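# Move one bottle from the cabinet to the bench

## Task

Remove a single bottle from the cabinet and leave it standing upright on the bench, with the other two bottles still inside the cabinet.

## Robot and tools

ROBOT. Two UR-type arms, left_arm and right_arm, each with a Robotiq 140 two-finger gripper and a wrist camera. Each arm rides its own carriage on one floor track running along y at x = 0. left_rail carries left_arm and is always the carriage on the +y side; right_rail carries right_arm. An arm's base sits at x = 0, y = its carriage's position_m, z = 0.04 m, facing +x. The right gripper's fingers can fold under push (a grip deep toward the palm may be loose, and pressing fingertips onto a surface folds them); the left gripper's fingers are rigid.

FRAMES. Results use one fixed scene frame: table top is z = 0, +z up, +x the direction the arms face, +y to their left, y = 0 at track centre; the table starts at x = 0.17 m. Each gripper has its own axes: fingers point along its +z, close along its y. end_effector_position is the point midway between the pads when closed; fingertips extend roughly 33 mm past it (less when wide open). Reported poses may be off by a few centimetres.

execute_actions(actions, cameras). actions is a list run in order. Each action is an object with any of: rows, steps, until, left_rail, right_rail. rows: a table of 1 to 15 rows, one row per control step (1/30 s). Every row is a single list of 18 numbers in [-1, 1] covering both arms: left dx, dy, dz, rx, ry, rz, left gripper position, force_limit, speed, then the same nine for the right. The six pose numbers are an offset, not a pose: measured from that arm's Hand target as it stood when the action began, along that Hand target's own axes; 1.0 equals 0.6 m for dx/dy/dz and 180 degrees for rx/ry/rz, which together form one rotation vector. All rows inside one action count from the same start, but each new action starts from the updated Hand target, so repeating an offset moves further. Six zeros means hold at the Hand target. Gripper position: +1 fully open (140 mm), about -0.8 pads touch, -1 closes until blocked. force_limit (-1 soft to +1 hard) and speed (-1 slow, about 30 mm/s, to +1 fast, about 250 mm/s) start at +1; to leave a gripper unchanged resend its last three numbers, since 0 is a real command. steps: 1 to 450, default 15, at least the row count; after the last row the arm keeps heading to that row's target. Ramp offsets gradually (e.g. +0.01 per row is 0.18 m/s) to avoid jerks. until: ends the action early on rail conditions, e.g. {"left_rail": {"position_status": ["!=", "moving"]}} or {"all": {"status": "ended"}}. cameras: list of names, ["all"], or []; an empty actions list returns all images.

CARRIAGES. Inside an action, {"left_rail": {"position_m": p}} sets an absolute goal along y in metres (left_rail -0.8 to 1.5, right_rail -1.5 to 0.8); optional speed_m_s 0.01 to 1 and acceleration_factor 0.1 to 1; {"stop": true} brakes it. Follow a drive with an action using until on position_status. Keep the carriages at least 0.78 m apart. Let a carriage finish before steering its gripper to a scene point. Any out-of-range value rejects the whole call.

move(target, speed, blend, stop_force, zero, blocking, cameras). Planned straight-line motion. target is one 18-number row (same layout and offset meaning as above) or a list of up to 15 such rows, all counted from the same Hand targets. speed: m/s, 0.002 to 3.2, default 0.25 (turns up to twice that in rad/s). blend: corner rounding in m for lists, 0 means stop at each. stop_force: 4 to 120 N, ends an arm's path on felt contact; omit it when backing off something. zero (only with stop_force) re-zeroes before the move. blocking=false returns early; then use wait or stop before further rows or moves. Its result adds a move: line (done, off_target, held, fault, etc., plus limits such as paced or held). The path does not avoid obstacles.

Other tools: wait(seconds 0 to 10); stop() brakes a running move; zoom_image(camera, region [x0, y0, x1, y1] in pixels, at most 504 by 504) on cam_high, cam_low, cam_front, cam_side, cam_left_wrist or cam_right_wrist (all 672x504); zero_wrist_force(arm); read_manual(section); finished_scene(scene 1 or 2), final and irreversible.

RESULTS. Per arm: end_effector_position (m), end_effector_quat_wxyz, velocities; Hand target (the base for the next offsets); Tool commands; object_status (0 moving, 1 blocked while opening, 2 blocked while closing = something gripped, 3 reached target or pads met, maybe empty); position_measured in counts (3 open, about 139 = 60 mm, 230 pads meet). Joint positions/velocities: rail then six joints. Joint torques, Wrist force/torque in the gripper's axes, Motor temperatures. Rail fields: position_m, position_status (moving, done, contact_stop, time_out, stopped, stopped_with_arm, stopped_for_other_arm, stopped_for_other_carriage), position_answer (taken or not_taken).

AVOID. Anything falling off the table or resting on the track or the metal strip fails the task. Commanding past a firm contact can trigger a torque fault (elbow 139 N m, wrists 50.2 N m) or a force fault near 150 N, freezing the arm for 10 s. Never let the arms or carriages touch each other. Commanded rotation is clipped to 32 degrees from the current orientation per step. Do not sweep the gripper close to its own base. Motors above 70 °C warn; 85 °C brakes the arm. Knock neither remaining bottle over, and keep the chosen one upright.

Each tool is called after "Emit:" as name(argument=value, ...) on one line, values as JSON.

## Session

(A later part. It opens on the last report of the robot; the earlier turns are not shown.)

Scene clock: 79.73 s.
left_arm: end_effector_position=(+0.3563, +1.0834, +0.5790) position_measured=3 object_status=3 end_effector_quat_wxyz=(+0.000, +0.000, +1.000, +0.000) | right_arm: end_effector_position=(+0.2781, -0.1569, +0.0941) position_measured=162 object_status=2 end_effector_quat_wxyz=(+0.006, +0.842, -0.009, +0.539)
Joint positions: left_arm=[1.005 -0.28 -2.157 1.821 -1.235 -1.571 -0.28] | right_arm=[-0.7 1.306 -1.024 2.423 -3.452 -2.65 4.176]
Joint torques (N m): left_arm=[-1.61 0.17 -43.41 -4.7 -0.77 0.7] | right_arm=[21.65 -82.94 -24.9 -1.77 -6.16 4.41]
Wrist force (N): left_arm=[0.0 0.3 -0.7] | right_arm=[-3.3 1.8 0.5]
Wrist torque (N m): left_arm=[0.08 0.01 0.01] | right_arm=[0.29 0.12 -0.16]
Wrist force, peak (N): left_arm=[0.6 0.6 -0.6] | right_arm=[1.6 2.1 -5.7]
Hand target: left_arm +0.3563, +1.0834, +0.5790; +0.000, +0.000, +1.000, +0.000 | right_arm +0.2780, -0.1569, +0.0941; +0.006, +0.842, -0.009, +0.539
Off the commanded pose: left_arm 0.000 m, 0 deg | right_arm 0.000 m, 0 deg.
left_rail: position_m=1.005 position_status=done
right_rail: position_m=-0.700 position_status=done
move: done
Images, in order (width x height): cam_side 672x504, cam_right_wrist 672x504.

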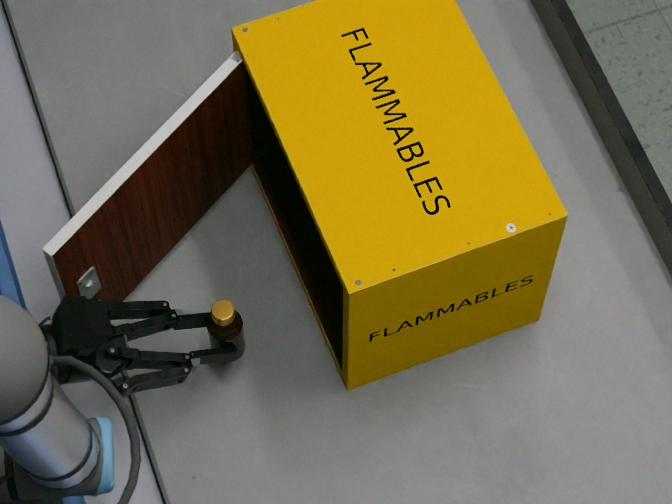

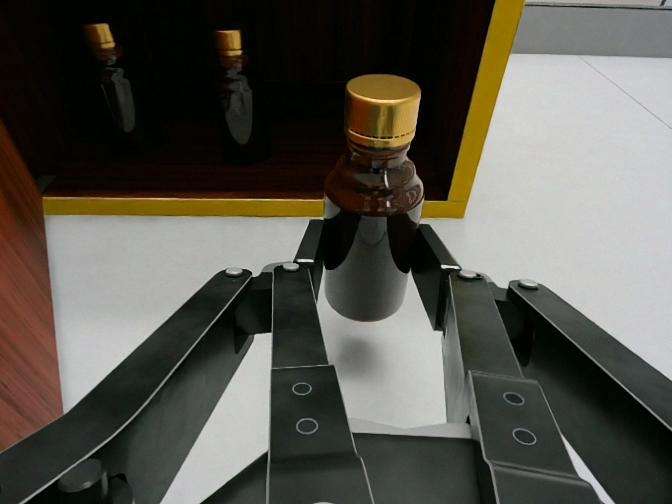

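Emit:
execute_actions(actions=[{"right_rail":{"position_m":-0.94,"acceleration_factor":0.35},"steps":120,"until":{"right_rail":{"position_status":["!=","moving"]}}}])

Emit:
move(target=[0,0,0,0,0,0,1,1,1,-0.0484,0,0.0224,0,0,0,-1,-0.1,-1], speed=0.1)

Emit:
move(target=[0,0,0,0,0,0,1,1,1,-0.0605,0,0.028,0,0,0,-1,-0.1,-1], speed=0.02, stop_force=5, cameras=["cam_right_wrist","cam_side"])

Scene clock: 82.43 s.
left_arm: end_effector_position=(+0.3563, +1.0834, +0.5790) position_measured=3 object_status=3 end_effector_quat_wxyz=(+0.000, +0.000, +1.000, +0.000) | right_arm: end_effector_position=(+0.2780, -0.3969, +0.0941) position_measured=162 object_status=2 end_effector_quat_wxyz=(+0.006, +0.842, -0.009, +0.539)
Joint positions: left_arm=[1.005 -0.28 -2.157 1.821 -1.235 -1.571 -0.28] | right_arm=[-0.94 1.306 -1.024 2.423 -3.452 -2.65 4.177]
Joint torques (N m): left_arm=[-1.59 1.19 -44.36 -4.74 -1.27 0.78] | right_arm=[12.35 -67.63 -10.35 -1.63 -4.79 4.19]
Wrist force (N): left_arm=[0.0 0.8 -0.1] | right_arm=[-3.1 1.7 0.6]
Wrist torque (N m): left_arm=[0.18 0.01 0.00] | right_arm=[0.25 0.07 -0.15]
Wrist force, peak (N): left_arm=[-0.1 1.2 -0.5] | right_arm=[-3.6 3.2 0.7]
Hand target: left_arm +0.3563, +1.0834, +0.5790; +0.000, +0.000, +1.000, +0.000 | right_arm +0.2780, -0.3969, +0.0941; +0.006, +0.842, -0.009, +0.539
Tool commands: left_gripper/position=+1.0 left_gripper/force_limit=+1.0 left_gripper/speed=+1.0 right_gripper/position=-1.0 right_gripper/force_limit=-0.1 right_gripper/speed=-1.0
Off the commanded pose: left_arm 0.000 m, 0 deg | right_arm 0.000 m, 0 deg.
left_rail: position_m=1.005 position_status=done
right_rail: position_m=-0.940 position_status=done

Scene clock: 83.47 s.
left_arm: end_effector_position=(+0.3563, +1.0834, +0.5790) position_measured=3 object_status=3 end_effector_quat_wxyz=(+0.000, +0.000, +1.000, +0.000) | right_arm: end_effector_position=(+0.2780, -0.3969, +0.0622) position_measured=162 object_status=2 end_effector_quat_wxyz=(+0.006, +0.842, -0.009, +0.539)
Joint positions: left_arm=[1.005 -0.28 -2.157 1.821 -1.235 -1.571 -0.28] | right_arm=[-0.94 1.306 -0.946 2.415 -3.522 -2.65 4.176]
Joint torques (N m): left_arm=[-2.85 -1.64 -44.14 -4.93 -1.24 0.62] | right_arm=[-14.36 -50.62 -20.13 -10.23 -1.54 -2.8]
Wrist force (N): left_arm=[0.0 -0.1 0.1] | right_arm=[-3.2 2.0 0.2]
Wrist torque (N m): left_arm=[-0.02 -0.01 0.01] | right_arm=[0.33 0.11 0.20]
Wrist force, peak (N): left_arm=[0.4 1.0 -0.5] | right_arm=[-4.0 1.7 0.8]
Hand target: left_arm +0.3563, +1.0834, +0.5790; +0.000, +0.000, +1.000, +0.000 | right_arm +0.2781, -0.3969, +0.0621; +0.006, +0.842, -0.009, +0.539
Off the commanded pose: left_arm 0.000 m, 0 deg | right_arm 0.000 m, 0 deg.
left_rail: position_m=1.005 position_status=done
right_rail: position_m=-0.940 position_status=done
move: done

Scene clock: 85.47 s.
left_arm: end_effector_position=(+0.3563, +1.0834, +0.5790) position_measured=3 object_status=3 end_effector_quat_wxyz=(+0.000, +0.000, +1.000, +0.000) | right_arm: end_effector_position=(+0.2781, -0.3970, +0.0470) position_measured=162 object_status=2 end_effector_quat_wxyz=(+0.006, +0.842, -0.009, +0.539)
Joint positions: left_arm=[1.005 -0.28 -2.157 1.821 -1.235 -1.571 -0.28] | right_arm=[-0.94 1.306 -0.909 2.41 -3.554 -2.65 4.177]
Joint torques (N m): left_arm=[-1.54 -1.98 -42.91 -4.85 -1.16 0.67] | right_arm=[-14.51 -85.88 -2.39 -1.68 -2.97 2.32]
Wrist force (N): left_arm=[-0.3 0.7 -0.4] | right_arm=[-3.6 1.9 1.1]
Wrist torque (N m): left_arm=[0.15 0.06 0.01] | right_arm=[0.31 0.19 0.19]
Wrist force, peak (N): left_arm=[-0.1 0.8 -0.9] | right_arm=[16.7 3.9 -12.8]
Hand target: left_arm +0.3563, +1.0834, +0.5790; +0.000, +0.000, +1.000, +0.000 | right_arm +0.2781, -0.3970, +0.0470; +0.006, +0.842, -0.009, +0.539 (not the last commanded pose)
Off the commanded pose: left_arm 0.000 m, 0 deg | right_arm 0.025 m, 0 deg.
left_rail: position_m=1.005 position_status=done
right_rail: position_m=-0.940 position_status=done
move: contact (right_arm)
Images, in order (width x height): cam_side 672x504, cam_right_wrist 672x504.

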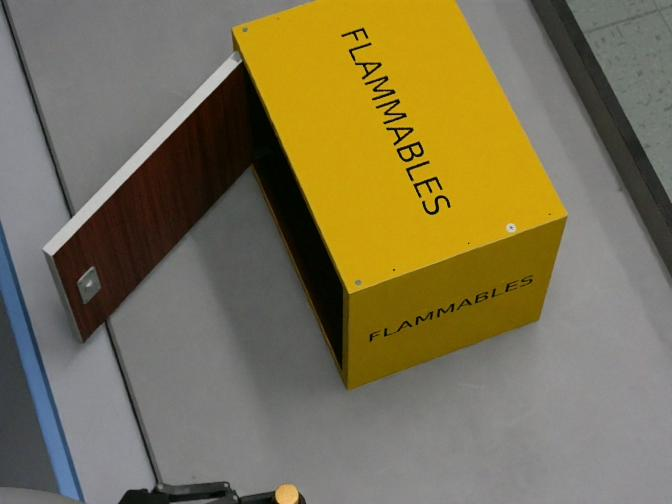

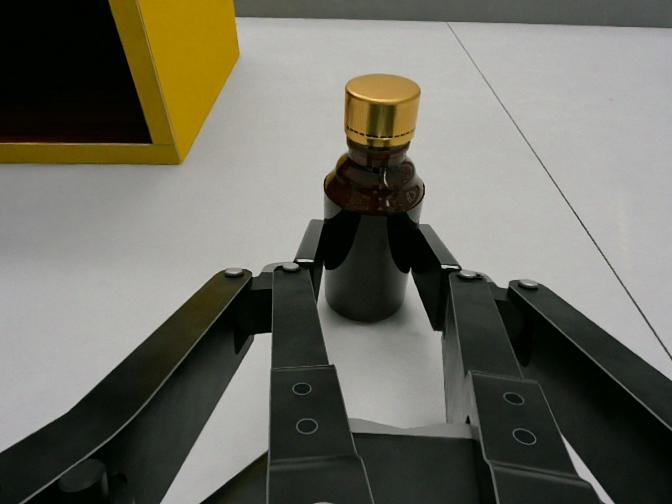

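Emit:
move(target=[0,0,0,0,0,0,1,1,1,-0.0045,0,0.0021,0,0,0,-1,-0.1,-1], speed=0.005, stop_force=4)

Scene clock: 86.83 s.
left_arm: end_effector_position=(+0.3563, +1.0834, +0.5790) position_measured=3 object_status=3 end_effector_quat_wxyz=(+0.000, +0.000, +1.000, +0.000) | right_arm: end_effector_position=(+0.2781, -0.3970, +0.0467) position_measured=162 object_status=2 end_effector_quat_wxyz=(+0.006, +0.842, -0.009, +0.539)
Joint positions: left_arm=[1.005 -0.28 -2.157 1.821 -1.235 -1.571 -0.28] | right_arm=[-0.94 1.306 -0.909 2.41 -3.554 -2.65 4.177]
Joint torques (N m): left_arm=[-2.99 -1.3 -43.52 -4.86 -1.14 0.66] | right_arm=[-11.55 -82.07 -14.96 -0.66 -1.98 2.33]
Wrist force (N): left_arm=[0.3 0.1 -0.1] | right_arm=[1.6 1.3 -1.0]
Wrist torque (N m): left_arm=[0.03 -0.07 0.01] | right_arm=[0.33 0.33 0.26]
Wrist force, peak (N): left_arm=[-0.3 1.1 -0.6] | right_arm=[4.8 1.9 -4.5]
Hand target: left_arm +0.3563, +1.0834, +0.5790; +0.000, +0.000, +1.000, +0.000 | right_arm +0.2781, -0.3970, +0.0467; +0.006, +0.842, -0.009, +0.539 (not the last commanded pose)
Off the commanded pose: left_arm 0.000 m, 0 deg | right_arm 0.003 m, 0 deg.
left_rail: position_m=1.005 position_status=done
right_rail: position_m=-0.940 position_status=done
move: contact (right_arm)

Emit:
execute_actions(actions=[{"rows":[[0,0,0,0,0,0,1,1,1,0,0,0,0,0,0,0.0,-0.1,-1]],"steps":35}])

Emit:
move(target=[0,0,0,0,0,0,1,1,1,0,0,-0.22,0,0,0,0.0,-0.1,-1], speed=0.15, cameras=["cam_right_wrist","cam_side","cam_front"])

Scene clock: 88.73 s.
left_arm: end_effector_position=(+0.3563, +1.0834, +0.5790) position_measured=3 object_status=3 end_effector_quat_wxyz=(+0.000, +0.000, +1.000, +0.000) | right_arm: end_effector_position=(+0.2781, -0.3970, +0.0467) position_measured=129 object_status=3 end_effector_quat_wxyz=(+0.006, +0.842, -0.009, +0.539)
Joint positions: left_arm=[1.005 -0.28 -2.157 1.821 -1.235 -1.571 -0.28] | right_arm=[-0.94 1.306 -0.909 2.41 -3.554 -2.65 4.177]
Joint torques (N m): left_arm=[-2.05 -1.84 -43.33 -5.05 -1.38 0.97] | right_arm=[-12.3 -81.18 -13.26 -2.76 0.74 2.28]
Wrist force (N): left_arm=[0.5 0.2 0.0] | right_arm=[-1.4 1.8 -0.4]
Wrist torque (N m): left_arm=[0.05 -0.11 0.01] | right_arm=[0.29 0.30 0.19]
Wrist force, peak (N): left_arm=[0.2 0.9 -0.7] | right_arm=[-1.4 2.0 -0.5]
Hand target: left_arm +0.3563, +1.0834, +0.5790; +0.000, +0.000, +1.000, +0.000 | right_arm +0.2781, -0.3970, +0.0467; +0.006, +0.842, -0.009, +0.539
Off the commanded pose: left_arm 0.000 m, 0 deg | right_arm 0.000 m, 0 deg.
left_rail: position_m=1.005 position_status=done
right_rail: position_m=-0.940 position_status=done

Scene clock: 90.57 s.
left_arm: end_effector_position=(+0.3563, +1.0834, +0.5790) position_measured=3 object_status=3 end_effector_quat_wxyz=(+0.000, +0.000, +1.000, +0.000) | right_arm: end_effector_position=(+0.1583, -0.3943, +0.1020) position_measured=129 object_status=3 end_effector_quat_wxyz=(+0.006, +0.842, -0.009, +0.539)
Joint positions: left_arm=[1.005 -0.28 -2.157 1.821 -1.235 -1.571 -0.28] | right_arm=[-0.94 1.529 -1.157 2.409 -2.867 -2.709 4.663]
Joint torques (N m): left_arm=[-1.43 -2.96 -43.42 -4.93 -1.42 0.85] | right_arm=[18.32 -75.74 -29.25 -1.39 0.92 4.22]
Wrist force (N): left_arm=[0.2 0.3 -0.1] | right_arm=[-1.3 1.8 0.2]
Wrist torque (N m): left_arm=[0.08 -0.05 0.01] | right_arm=[0.30 0.27 -0.13]
Wrist force, peak (N): left_arm=[0.5 0.9 -0.3] | right_arm=[-1.2 2.2 -1.6]
Hand target: left_arm +0.3563, +1.0834, +0.5790; +0.000, +0.000, +1.000, +0.000 | right_arm +0.1582, -0.3943, +0.1020; +0.006, +0.842, -0.009, +0.539
Off the commanded pose: left_arm 0.000 m, 0 deg | right_arm 0.000 m, 0 deg.
left_rail: position_m=1.005 position_status=done
right_rail: position_m=-0.940 position_status=done
move: done
Images, in order (width x height): cam_front 672x504, cam_side 672x504, cam_right_wrist 672x504.

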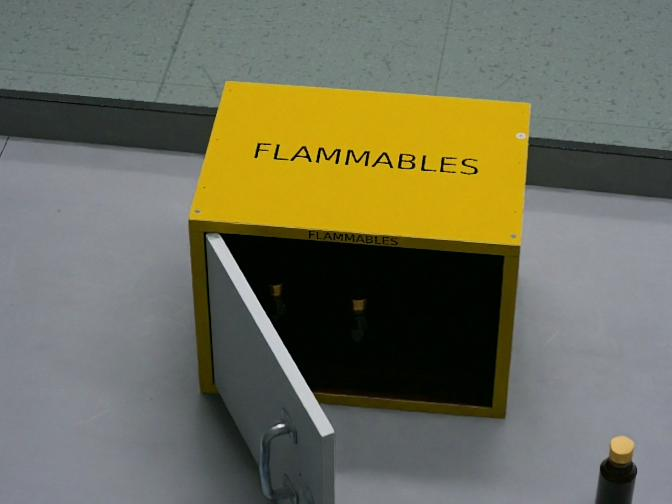

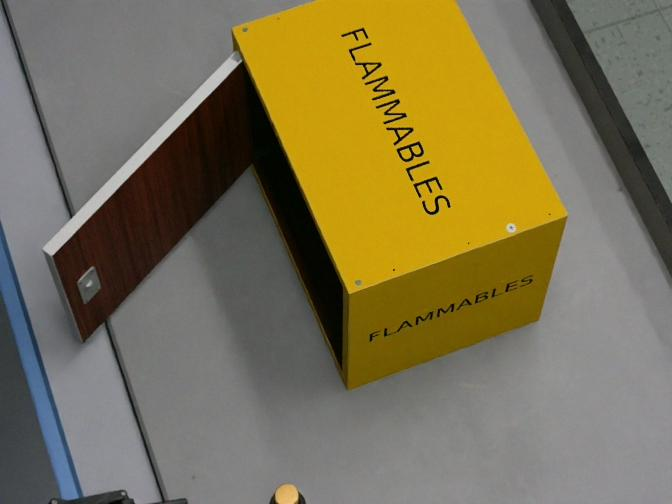

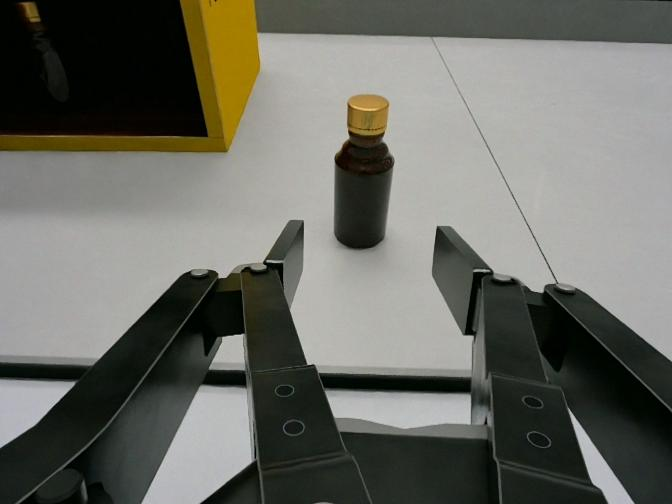

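Emit:
move(target=[0,0,0,0,0,0,1,1,1,0.0458,0.2475,-0.2507,0.0542,-0.0567,-0.0311,-0.45,-0.1,-0.6], speed=0.25)

Emit:
execute_actions(actions=[{"right_rail":{"position_m":-0.70},"steps":120,"until":{"right_rail":{"position_status":["!=","moving"]}}}], cameras=["cam_right_wrist","cam_side"])

Scene clock: 95.77 s.
left_arm: end_effector_position=(+0.3563, +1.0834, +0.5790) position_measured=3 object_status=3 end_effector_quat_wxyz=(+0.000, +0.000, +1.000, +0.000) | right_arm: end_effector_position=(+0.0300, -0.5401, +0.1899) position_measured=186 object_status=3 end_effector_quat_wxyz=(-0.040, +0.884, +0.077, +0.460) end_effector_velocity=(-0.001, +0.001, +0.000) end_effector_angular_velocity=(-0.001, +0.001, +0.001)
Joint positions: left_arm=[1.005 -0.28 -2.157 1.821 -1.235 -1.571 -0.28] | right_arm=[-0.94 1.761 -1.727 2.601 -2.422 -2.531 4.739]
Joint velocities: left_arm=[within noise] | right_arm=[0.001 0.001 -0.001 -0.001 0.003 0.002 0]
Joint torques (N m): left_arm=[-1.62 -2.11 -42.61 -4.96 -1.31 1.08] | right_arm=[18.93 -39.99 -45.35 -1.12 1.27 4.82]
Wrist force (N): left_arm=[0.0 0.3 -0.1] | right_arm=[-1.2 1.9 -0.3]
Wrist torque (N m): left_arm=[0.08 0.01 0.02] | right_arm=[0.31 0.25 -0.11]
Wrist force, peak (N): left_arm=[0.2 0.9 -1.0] | right_arm=[-1.3 3.3 -1.2]
Hand target: left_arm +0.3563, +1.0834, +0.5790; +0.000, +0.000, +1.000, +0.000 | right_arm +0.0299, -0.5402, +0.1900; -0.040, +0.884, +0.077, +0.460
Off the commanded pose: left_arm 0.000 m, 0 deg | right_arm 0.000 m, 0 deg.
left_rail: position_m=1.005 position_status=done
right_rail: position_m=-0.940 position_status=done
move: done

Scene clock: 97.37 s.
left_arm: end_effector_position=(+0.3563, +1.0834, +0.5790) position_measured=3 object_status=3 end_effector_quat_wxyz=(+0.000, +0.000, +1.000, +0.000) | right_arm: end_effector_position=(+0.0299, -0.3000, +0.1900) position_measured=186 object_status=3 end_effector_quat_wxyz=(-0.040, +0.884, +0.077, +0.460)
Joint positions: left_arm=[1.005 -0.28 -2.157 1.821 -1.235 -1.571 -0.28] | right_arm=[-0.7 1.761 -1.727 2.6 -2.421 -2.531 4.739]
Joint torques (N m): left_arm=[-1.82 0.53 -43.59 -5.39 -1.05 1.08] | right_arm=[13.17 -29.47 -27.26 -2.43 1.01 3.9]
Wrist force (N): left_arm=[-0.4 0.3 -0.2] | right_arm=[-1.2 1.9 -0.2]
Wrist torque (N m): left_arm=[0.07 0.09 0.01] | right_arm=[0.30 0.26 -0.10]
Wrist force, peak (N): left_arm=[0.8 0.4 -0.6] | right_arm=[-1.7 3.0 -0.4]
Hand target: left_arm +0.3563, +1.0834, +0.5790; +0.000, +0.000, +1.000, +0.000 | right_arm +0.0299, -0.3001, +0.1900; -0.040, +0.884, +0.077, +0.460
Tool commands: left_gripper/position=+1.0 left_gripper/force_limit=+1.0 left_gripper/speed=+1.0 right_gripper/position=-0.45 right_gripper/force_limit=-0.1 right_gripper/speed=-0.6
Off the commanded pose: left_arm 0.000 m, 0 deg | right_arm 0.000 m, 0 deg.
left_rail: position_m=1.005 position_status=done
right_rail: position_m=-0.700 position_status=done
Images, in order (width x height): cam_side 672x504, cam_right_wrist 672x504.

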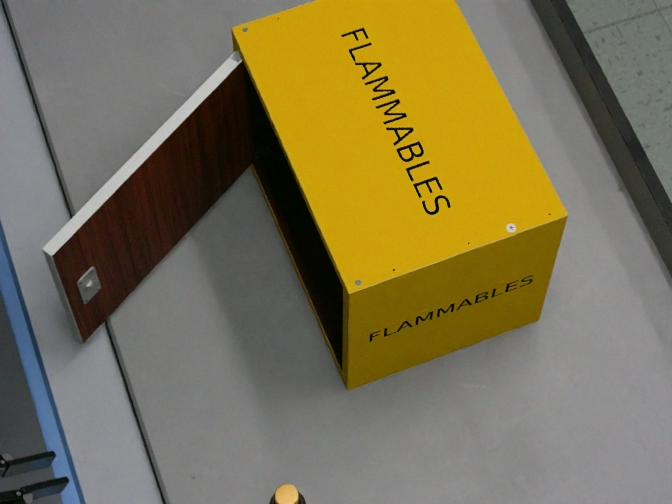

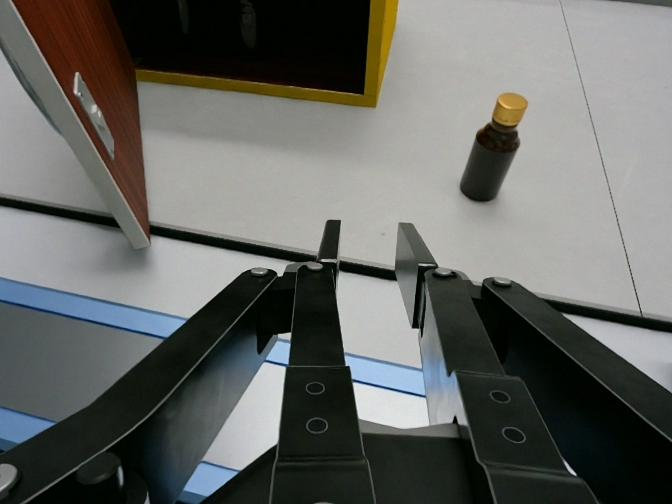

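Emit:
move(target=[[0,0,0,0,0,0,1,1,1,0.1225,-0.4738,0.0208,0,0,0,-0.45,-0.1,-0.6],[0,0,0,0,0,0,1,1,1,0.1225,-0.4737,0.271,0,0,0,-0.45,-0.1,-0.6]], speed=[0.25,0.15], blend=[0.01,0], stop_force=25, cameras=["cam_right_wrist","cam_side"])

Scene clock: 101.37 s.
left_arm: end_effector_position=(+0.3563, +1.0834, +0.5790) position_measured=3 object_status=3 end_effector_quat_wxyz=(+0.000, +0.000, +1.000, +0.000) | right_arm: end_effector_position=(+0.1533, +0.0103, +0.1568) position_measured=186 object_status=3 end_effector_quat_wxyz=(-0.040, +0.884, +0.077, +0.460)
Joint positions: left_arm=[1.005 -0.28 -2.157 1.821 -1.235 -1.571 -0.28] | right_arm=[-0.7 1.491 -1.194 2.188 -2.909 -2.487 4.286]
Joint torques (N m): left_arm=[-1.46 -1.86 -43.41 -4.86 -1.44 0.9] | right_arm=[-23.67 -47.94 -24.28 -9.67 1.74 -2.98]
Wrist force (N): left_arm=[0.2 0.6 -0.1] | right_arm=[-1.4 1.6 0.0]
Wrist torque (N m): left_arm=[0.14 -0.05 0.01] | right_arm=[0.28 0.30 0.21]
Wrist force, peak (N): left_arm=[0.8 0.8 -0.5] | right_arm=[-2.0 4.4 -0.2]
Hand target: left_arm +0.3563, +1.0834, +0.5790; +0.000, +0.000, +1.000, +0.000 | right_arm +0.1533, +0.0103, +0.1568; -0.040, +0.884, +0.077, +0.460
Off the commanded pose: left_arm 0.000 m, 0 deg | right_arm 0.000 m, 0 deg.
left_rail: position_m=1.005 position_status=done
right_rail: position_m=-0.700 position_status=done
move: done
Images, in order (width x height): cam_side 672x504, cam_right_wrist 672x504.

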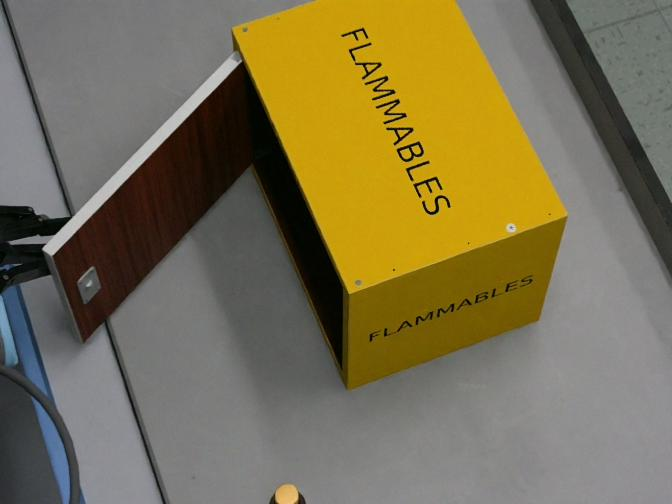

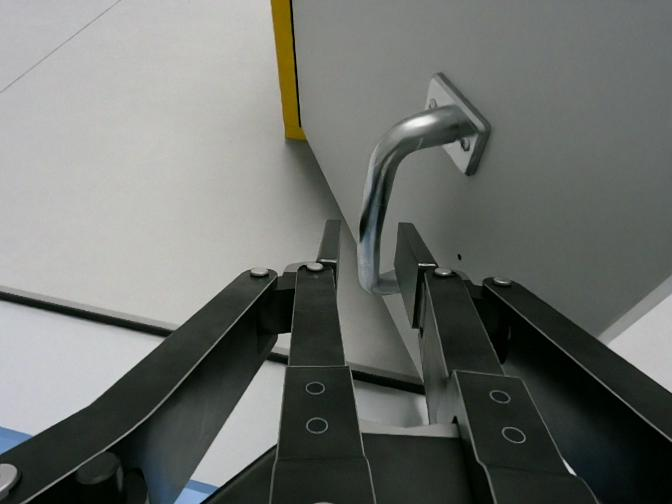

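Emit:
execute_actions(actions=[{"rows":[[0,0,0,0,0,0,1,1,1,0,0,0,0,0,0,-1,-0.1,-1]],"steps":45}])

Emit:
move(target=[[0,0,0,0,0,0,1,1,1,0.0265,0.1175,0.0375,0,0,0,-1,-0.1,-1],[0,0,0,0,0,0,1,1,1,0.0689,0.216,0.0983,0,0,0,-1,-0.1,-1],[0,0,0,0,0,0,1,1,1,0.1247,0.292,0.1778,0,0,0,-1,-0.1,-1],[0,0,0,0,0,0,1,1,1,0.1672,0.3255,0.2385,0,0,0,-1,-0.1,-1]], speed=0.1, blend=[0.02,0.02,0.02,0], stop_force=40, cameras=["cam_right_wrist","cam_side"])

Scene clock: 104.23 s.
left_arm: end_effector_position=(+0.3563, +1.0834, +0.5790) position_measured=3 object_status=3 end_effector_quat_wxyz=(+0.000, +0.000, +1.000, +0.000) | right_arm: end_effector_position=(+0.1533, +0.0102, +0.1568) position_measured=213 object_status=2 end_effector_quat_wxyz=(-0.040, +0.884, +0.077, +0.460)
Joint positions: left_arm=[1.005 -0.28 -2.157 1.821 -1.235 -1.571 -0.28] | right_arm=[-0.7 1.491 -1.194 2.188 -2.909 -2.487 4.286]
Joint torques (N m): left_arm=[-3.38 -1.28 -42.98 -5.16 -1.5 0.64] | right_arm=[-23.94 -47.4 -23.04 -7.64 0.87 -1.88]
Wrist force (N): left_arm=[0.3 0.9 -0.5] | right_arm=[-1.1 0.5 -1.3]
Wrist torque (N m): left_arm=[0.20 -0.06 0.01] | right_arm=[0.27 0.30 0.01]
Wrist force, peak (N): left_arm=[0.0 1.2 -0.7] | right_arm=[-1.2 2.0 0.1]
Hand target: left_arm +0.3563, +1.0834, +0.5790; +0.000, +0.000, +1.000, +0.000 | right_arm +0.1533, +0.0102, +0.1568; -0.040, +0.884, +0.077, +0.460
Off the commanded pose: left_arm 0.000 m, 0 deg | right_arm 0.000 m, 0 deg.
left_rail: position_m=1.005 position_status=done
right_rail: position_m=-0.700 position_status=done

Scene clock: 108.17 s.
left_arm: end_effector_position=(+0.3563, +1.0834, +0.5790) position_measured=3 object_status=3 end_effector_quat_wxyz=(+0.000, +0.000, +1.000, +0.000) | right_arm: end_effector_position=(+0.3593, -0.1518, +0.1571) position_measured=213 object_status=2 end_effector_quat_wxyz=(-0.040, +0.884, +0.077, +0.460)
Joint positions: left_arm=[1.005 -0.28 -2.157 1.821 -1.235 -1.571 -0.28] | right_arm=[-0.7 1.053 -1.267 2.472 -3.515 -2.253 3.746]
Joint torques (N m): left_arm=[-0.79 -1.28 -43.1 -5.16 -1.5 0.77] | right_arm=[-26.1 -35.99 -9.34 -9.09 -0.7 -2.33]
Wrist force (N): left_arm=[-0.4 0.2 -1.2] | right_arm=[-1.3 -9.9 2.2]
Wrist torque (N m): left_arm=[0.04 0.09 0.01] | right_arm=[0.68 0.29 0.07]
Wrist force, peak (N): left_arm=[-0.4 0.2 -1.2] | right_arm=[-7.8 5.3 -16.4]
Hand target: left_arm +0.3563, +1.0834, +0.5790; +0.000, +0.000, +1.000, +0.000 | right_arm +0.3593, -0.1518, +0.1571; -0.040, +0.884, +0.077, +0.460
Off the commanded pose: left_arm 0.000 m, 0 deg | right_arm 0.000 m, 0 deg.
left_rail: position_m=1.005 position_status=done
right_rail: position_m=-0.700 position_status=done
move: done
Images, in order (width x height): cam_side 672x504, cam_right_wrist 672x504.

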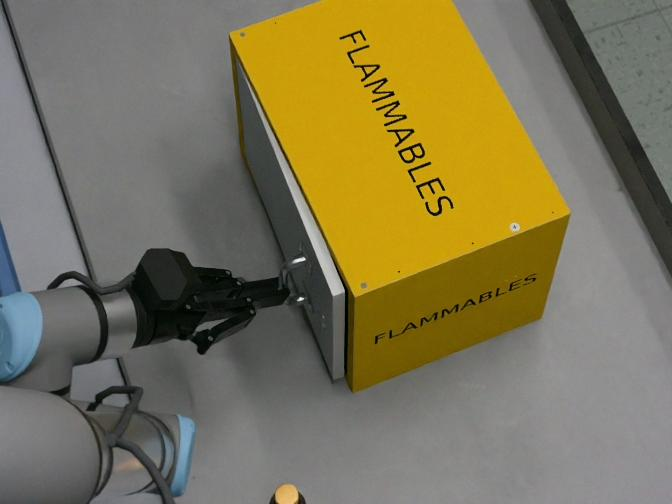

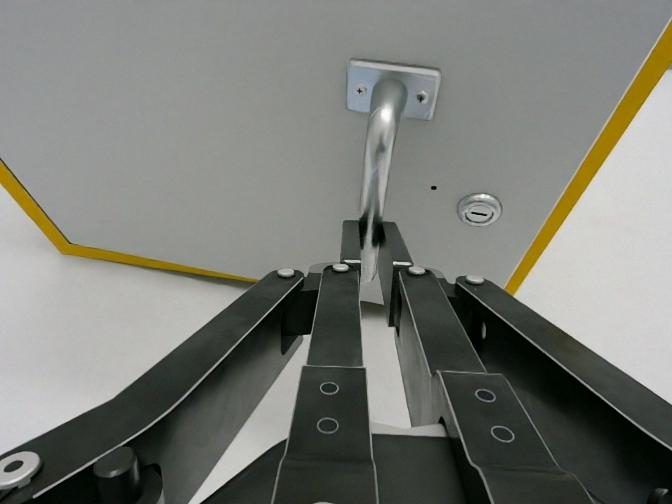

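Emit:
move(target=[0,0,0,0,0,0,1,1,1,0.0258,0.0131,0.037,0,0,0,-1,-0.1,-1], speed=0.03, stop_force=18, cameras=["cam_side","cam_front"])

Scene clock: 110.57 s.
left_arm: end_effector_position=(+0.3563, +1.0834, +0.5790) position_measured=3 object_status=3 end_effector_quat_wxyz=(+0.000, +0.000, +1.000, +0.000) | right_arm: end_effector_position=(+0.3873, -0.1548, +0.1570) position_measured=213 object_status=2 end_effector_quat_wxyz=(-0.040, +0.884, +0.077, +0.460)
Joint positions: left_arm=[1.005 -0.28 -2.157 1.821 -1.235 -1.571 -0.28] | right_arm=[-0.7 0.999 -1.256 2.464 -3.549 -2.217 3.697]
Joint torques (N m): left_arm=[-2.36 -1.39 -42.92 -4.93 -1.59 0.85] | right_arm=[-31.29 -35.88 -35.87 -9.91 -0.49 -2.78]
Wrist force (N): left_arm=[0.1 0.7 -0.5] | right_arm=[-9.0 -3.0 -12.0]
Wrist torque (N m): left_arm=[0.16 -0.03 0.01] | right_arm=[0.32 0.15 0.08]
Wrist force, peak (N): left_arm=[0.4 0.9 -1.0] | right_arm=[-9.2 -2.9 -12.0]
Hand target: left_arm +0.3563, +1.0834, +0.5790; +0.000, +0.000, +1.000, +0.000 | right_arm +0.3873, -0.1548, +0.1570; -0.040, +0.884, +0.077, +0.460
Off the commanded pose: left_arm 0.000 m, 0 deg | right_arm 0.000 m, 0 deg.
left_rail: position_m=1.005 position_status=done
right_rail: position_m=-0.700 position_status=done
move: done
Images, in order (width x height): cam_front 672x504, cam_side 672x504.

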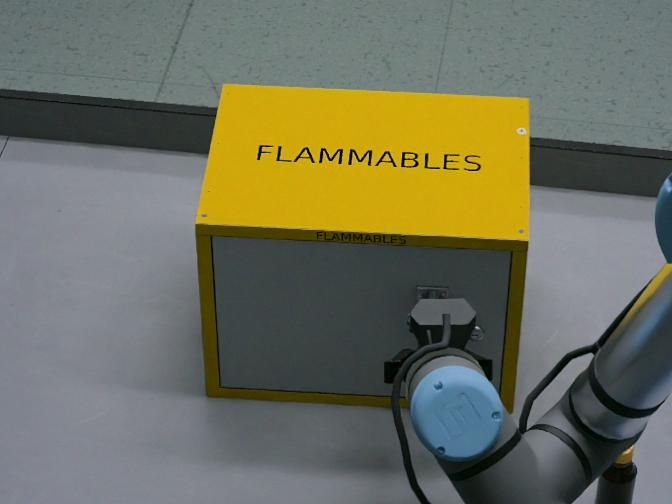

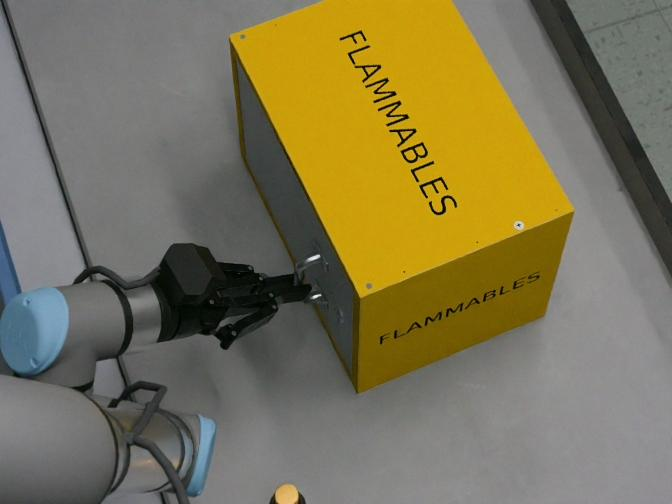

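Emit:
execute_actions(actions=[{"rows":[[0,0,0,0,0,0,1,1,1,0,0,0,0,0,0,-0.35,-0.1,-0.8]],"steps":30}])

Emit:
move(target=[0,0,0,0,0,0,1,1,1,0,0,-0.25,0,0,0,-0.35,-0.1,-0.8], speed=0.2, cameras=["cam_right_wrist","cam_side","cam_front"])

Scene clock: 112.47 s.
left_arm: end_effector_position=(+0.3563, +1.0834, +0.5790) position_measured=3 object_status=3 end_effector_quat_wxyz=(+0.000, +0.000, +1.000, +0.000) | right_arm: end_effector_position=(+0.3874, -0.1549, +0.1571) position_measured=173 object_status=3 end_effector_quat_wxyz=(-0.040, +0.884, +0.077, +0.460)
Joint positions: left_arm=[1.005 -0.28 -2.157 1.821 -1.235 -1.571 -0.28] | right_arm=[-0.7 0.999 -1.256 2.464 -3.549 -2.217 3.697]
Joint torques (N m): left_arm=[-1.75 -1.3 -43.03 -5.12 -1.79 0.96] | right_arm=[6.86 -38.46 -14.4 -4.76 -0.38 -2.96]
Wrist force (N): left_arm=[-0.2 0.5 0.0] | right_arm=[-1.4 1.9 0.1]
Wrist torque (N m): left_arm=[0.11 0.06 0.02] | right_arm=[0.33 0.31 0.23]
Wrist force, peak (N): left_arm=[0.2 1.1 -0.7] | right_arm=[-9.2 -2.9 -12.2]
Hand target: left_arm +0.3563, +1.0834, +0.5790; +0.000, +0.000, +1.000, +0.000 | right_arm +0.3873, -0.1548, +0.1570; -0.040, +0.884, +0.077, +0.460
Off the commanded pose: left_arm 0.000 m, 0 deg | right_arm 0.000 m, 0 deg.
left_rail: position_m=1.005 position_status=done
right_rail: position_m=-0.700 position_status=done

Scene clock: 114.03 s.
left_arm: end_effector_position=(+0.3563, +1.0834, +0.5790) position_measured=3 object_status=3 end_effector_quat_wxyz=(+0.000, +0.000, +1.000, +0.000) | right_arm: end_effector_position=(+0.2663, -0.1761, +0.2430) position_measured=173 object_status=3 end_effector_quat_wxyz=(-0.040, +0.884, +0.077, +0.460)
Joint positions: left_arm=[1.005 -0.28 -2.157 1.821 -1.235 -1.571 -0.28] | right_arm=[-0.7 1.214 -1.549 2.5 -3.149 -2.355 3.914]
Joint torques (N m): left_arm=[-2.13 -1.44 -42.34 -5.3 -1.9 0.8] | right_arm=[15.98 -52.26 -41.25 -1.69 -4.34 3.9]
Wrist force (N): left_arm=[0.2 0.8 -0.2] | right_arm=[-1.8 1.7 0.4]
Wrist torque (N m): left_arm=[0.19 -0.05 0.01] | right_arm=[0.28 0.39 -0.10]
Wrist force, peak (N): left_arm=[0.6 0.9 -0.5] | right_arm=[-2.4 2.0 1.7]
Hand target: left_arm +0.3563, +1.0834, +0.5790; +0.000, +0.000, +1.000, +0.000 | right_arm +0.2663, -0.1761, +0.2430; -0.040, +0.884, +0.077, +0.460
Off the commanded pose: left_arm 0.000 m, 0 deg | right_arm 0.000 m, 0 deg.
left_rail: position_m=1.005 position_status=done
right_rail: position_m=-0.700 position_status=done
move: done
Images, in order (width x height): cam_front 672x504, cam_side 672x504, cam_right_wrist 672x504.

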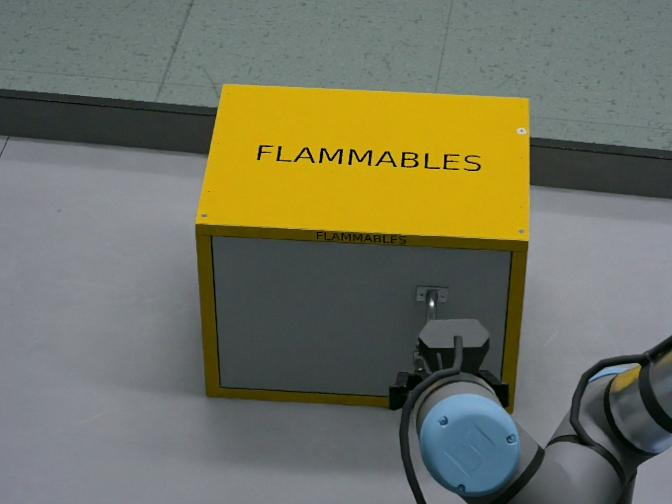

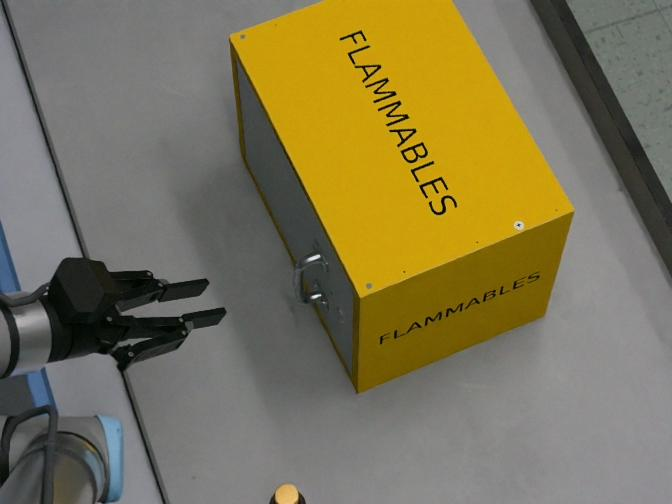

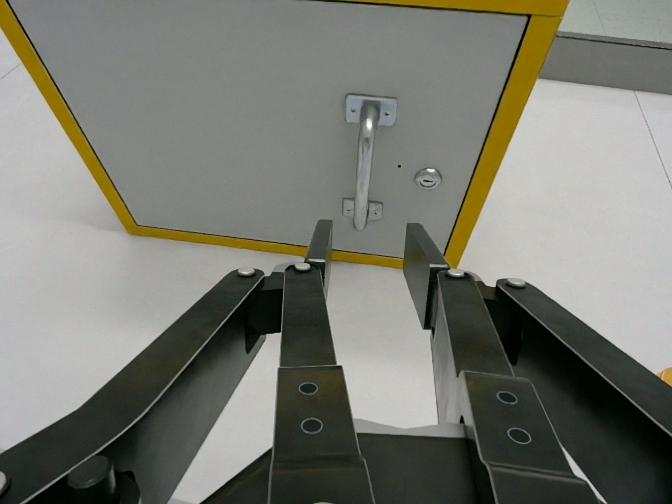

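Door closed, bottle standing, everything clear.

Emit:
finished_scene(scene=1)

The scene is finished: the task was done.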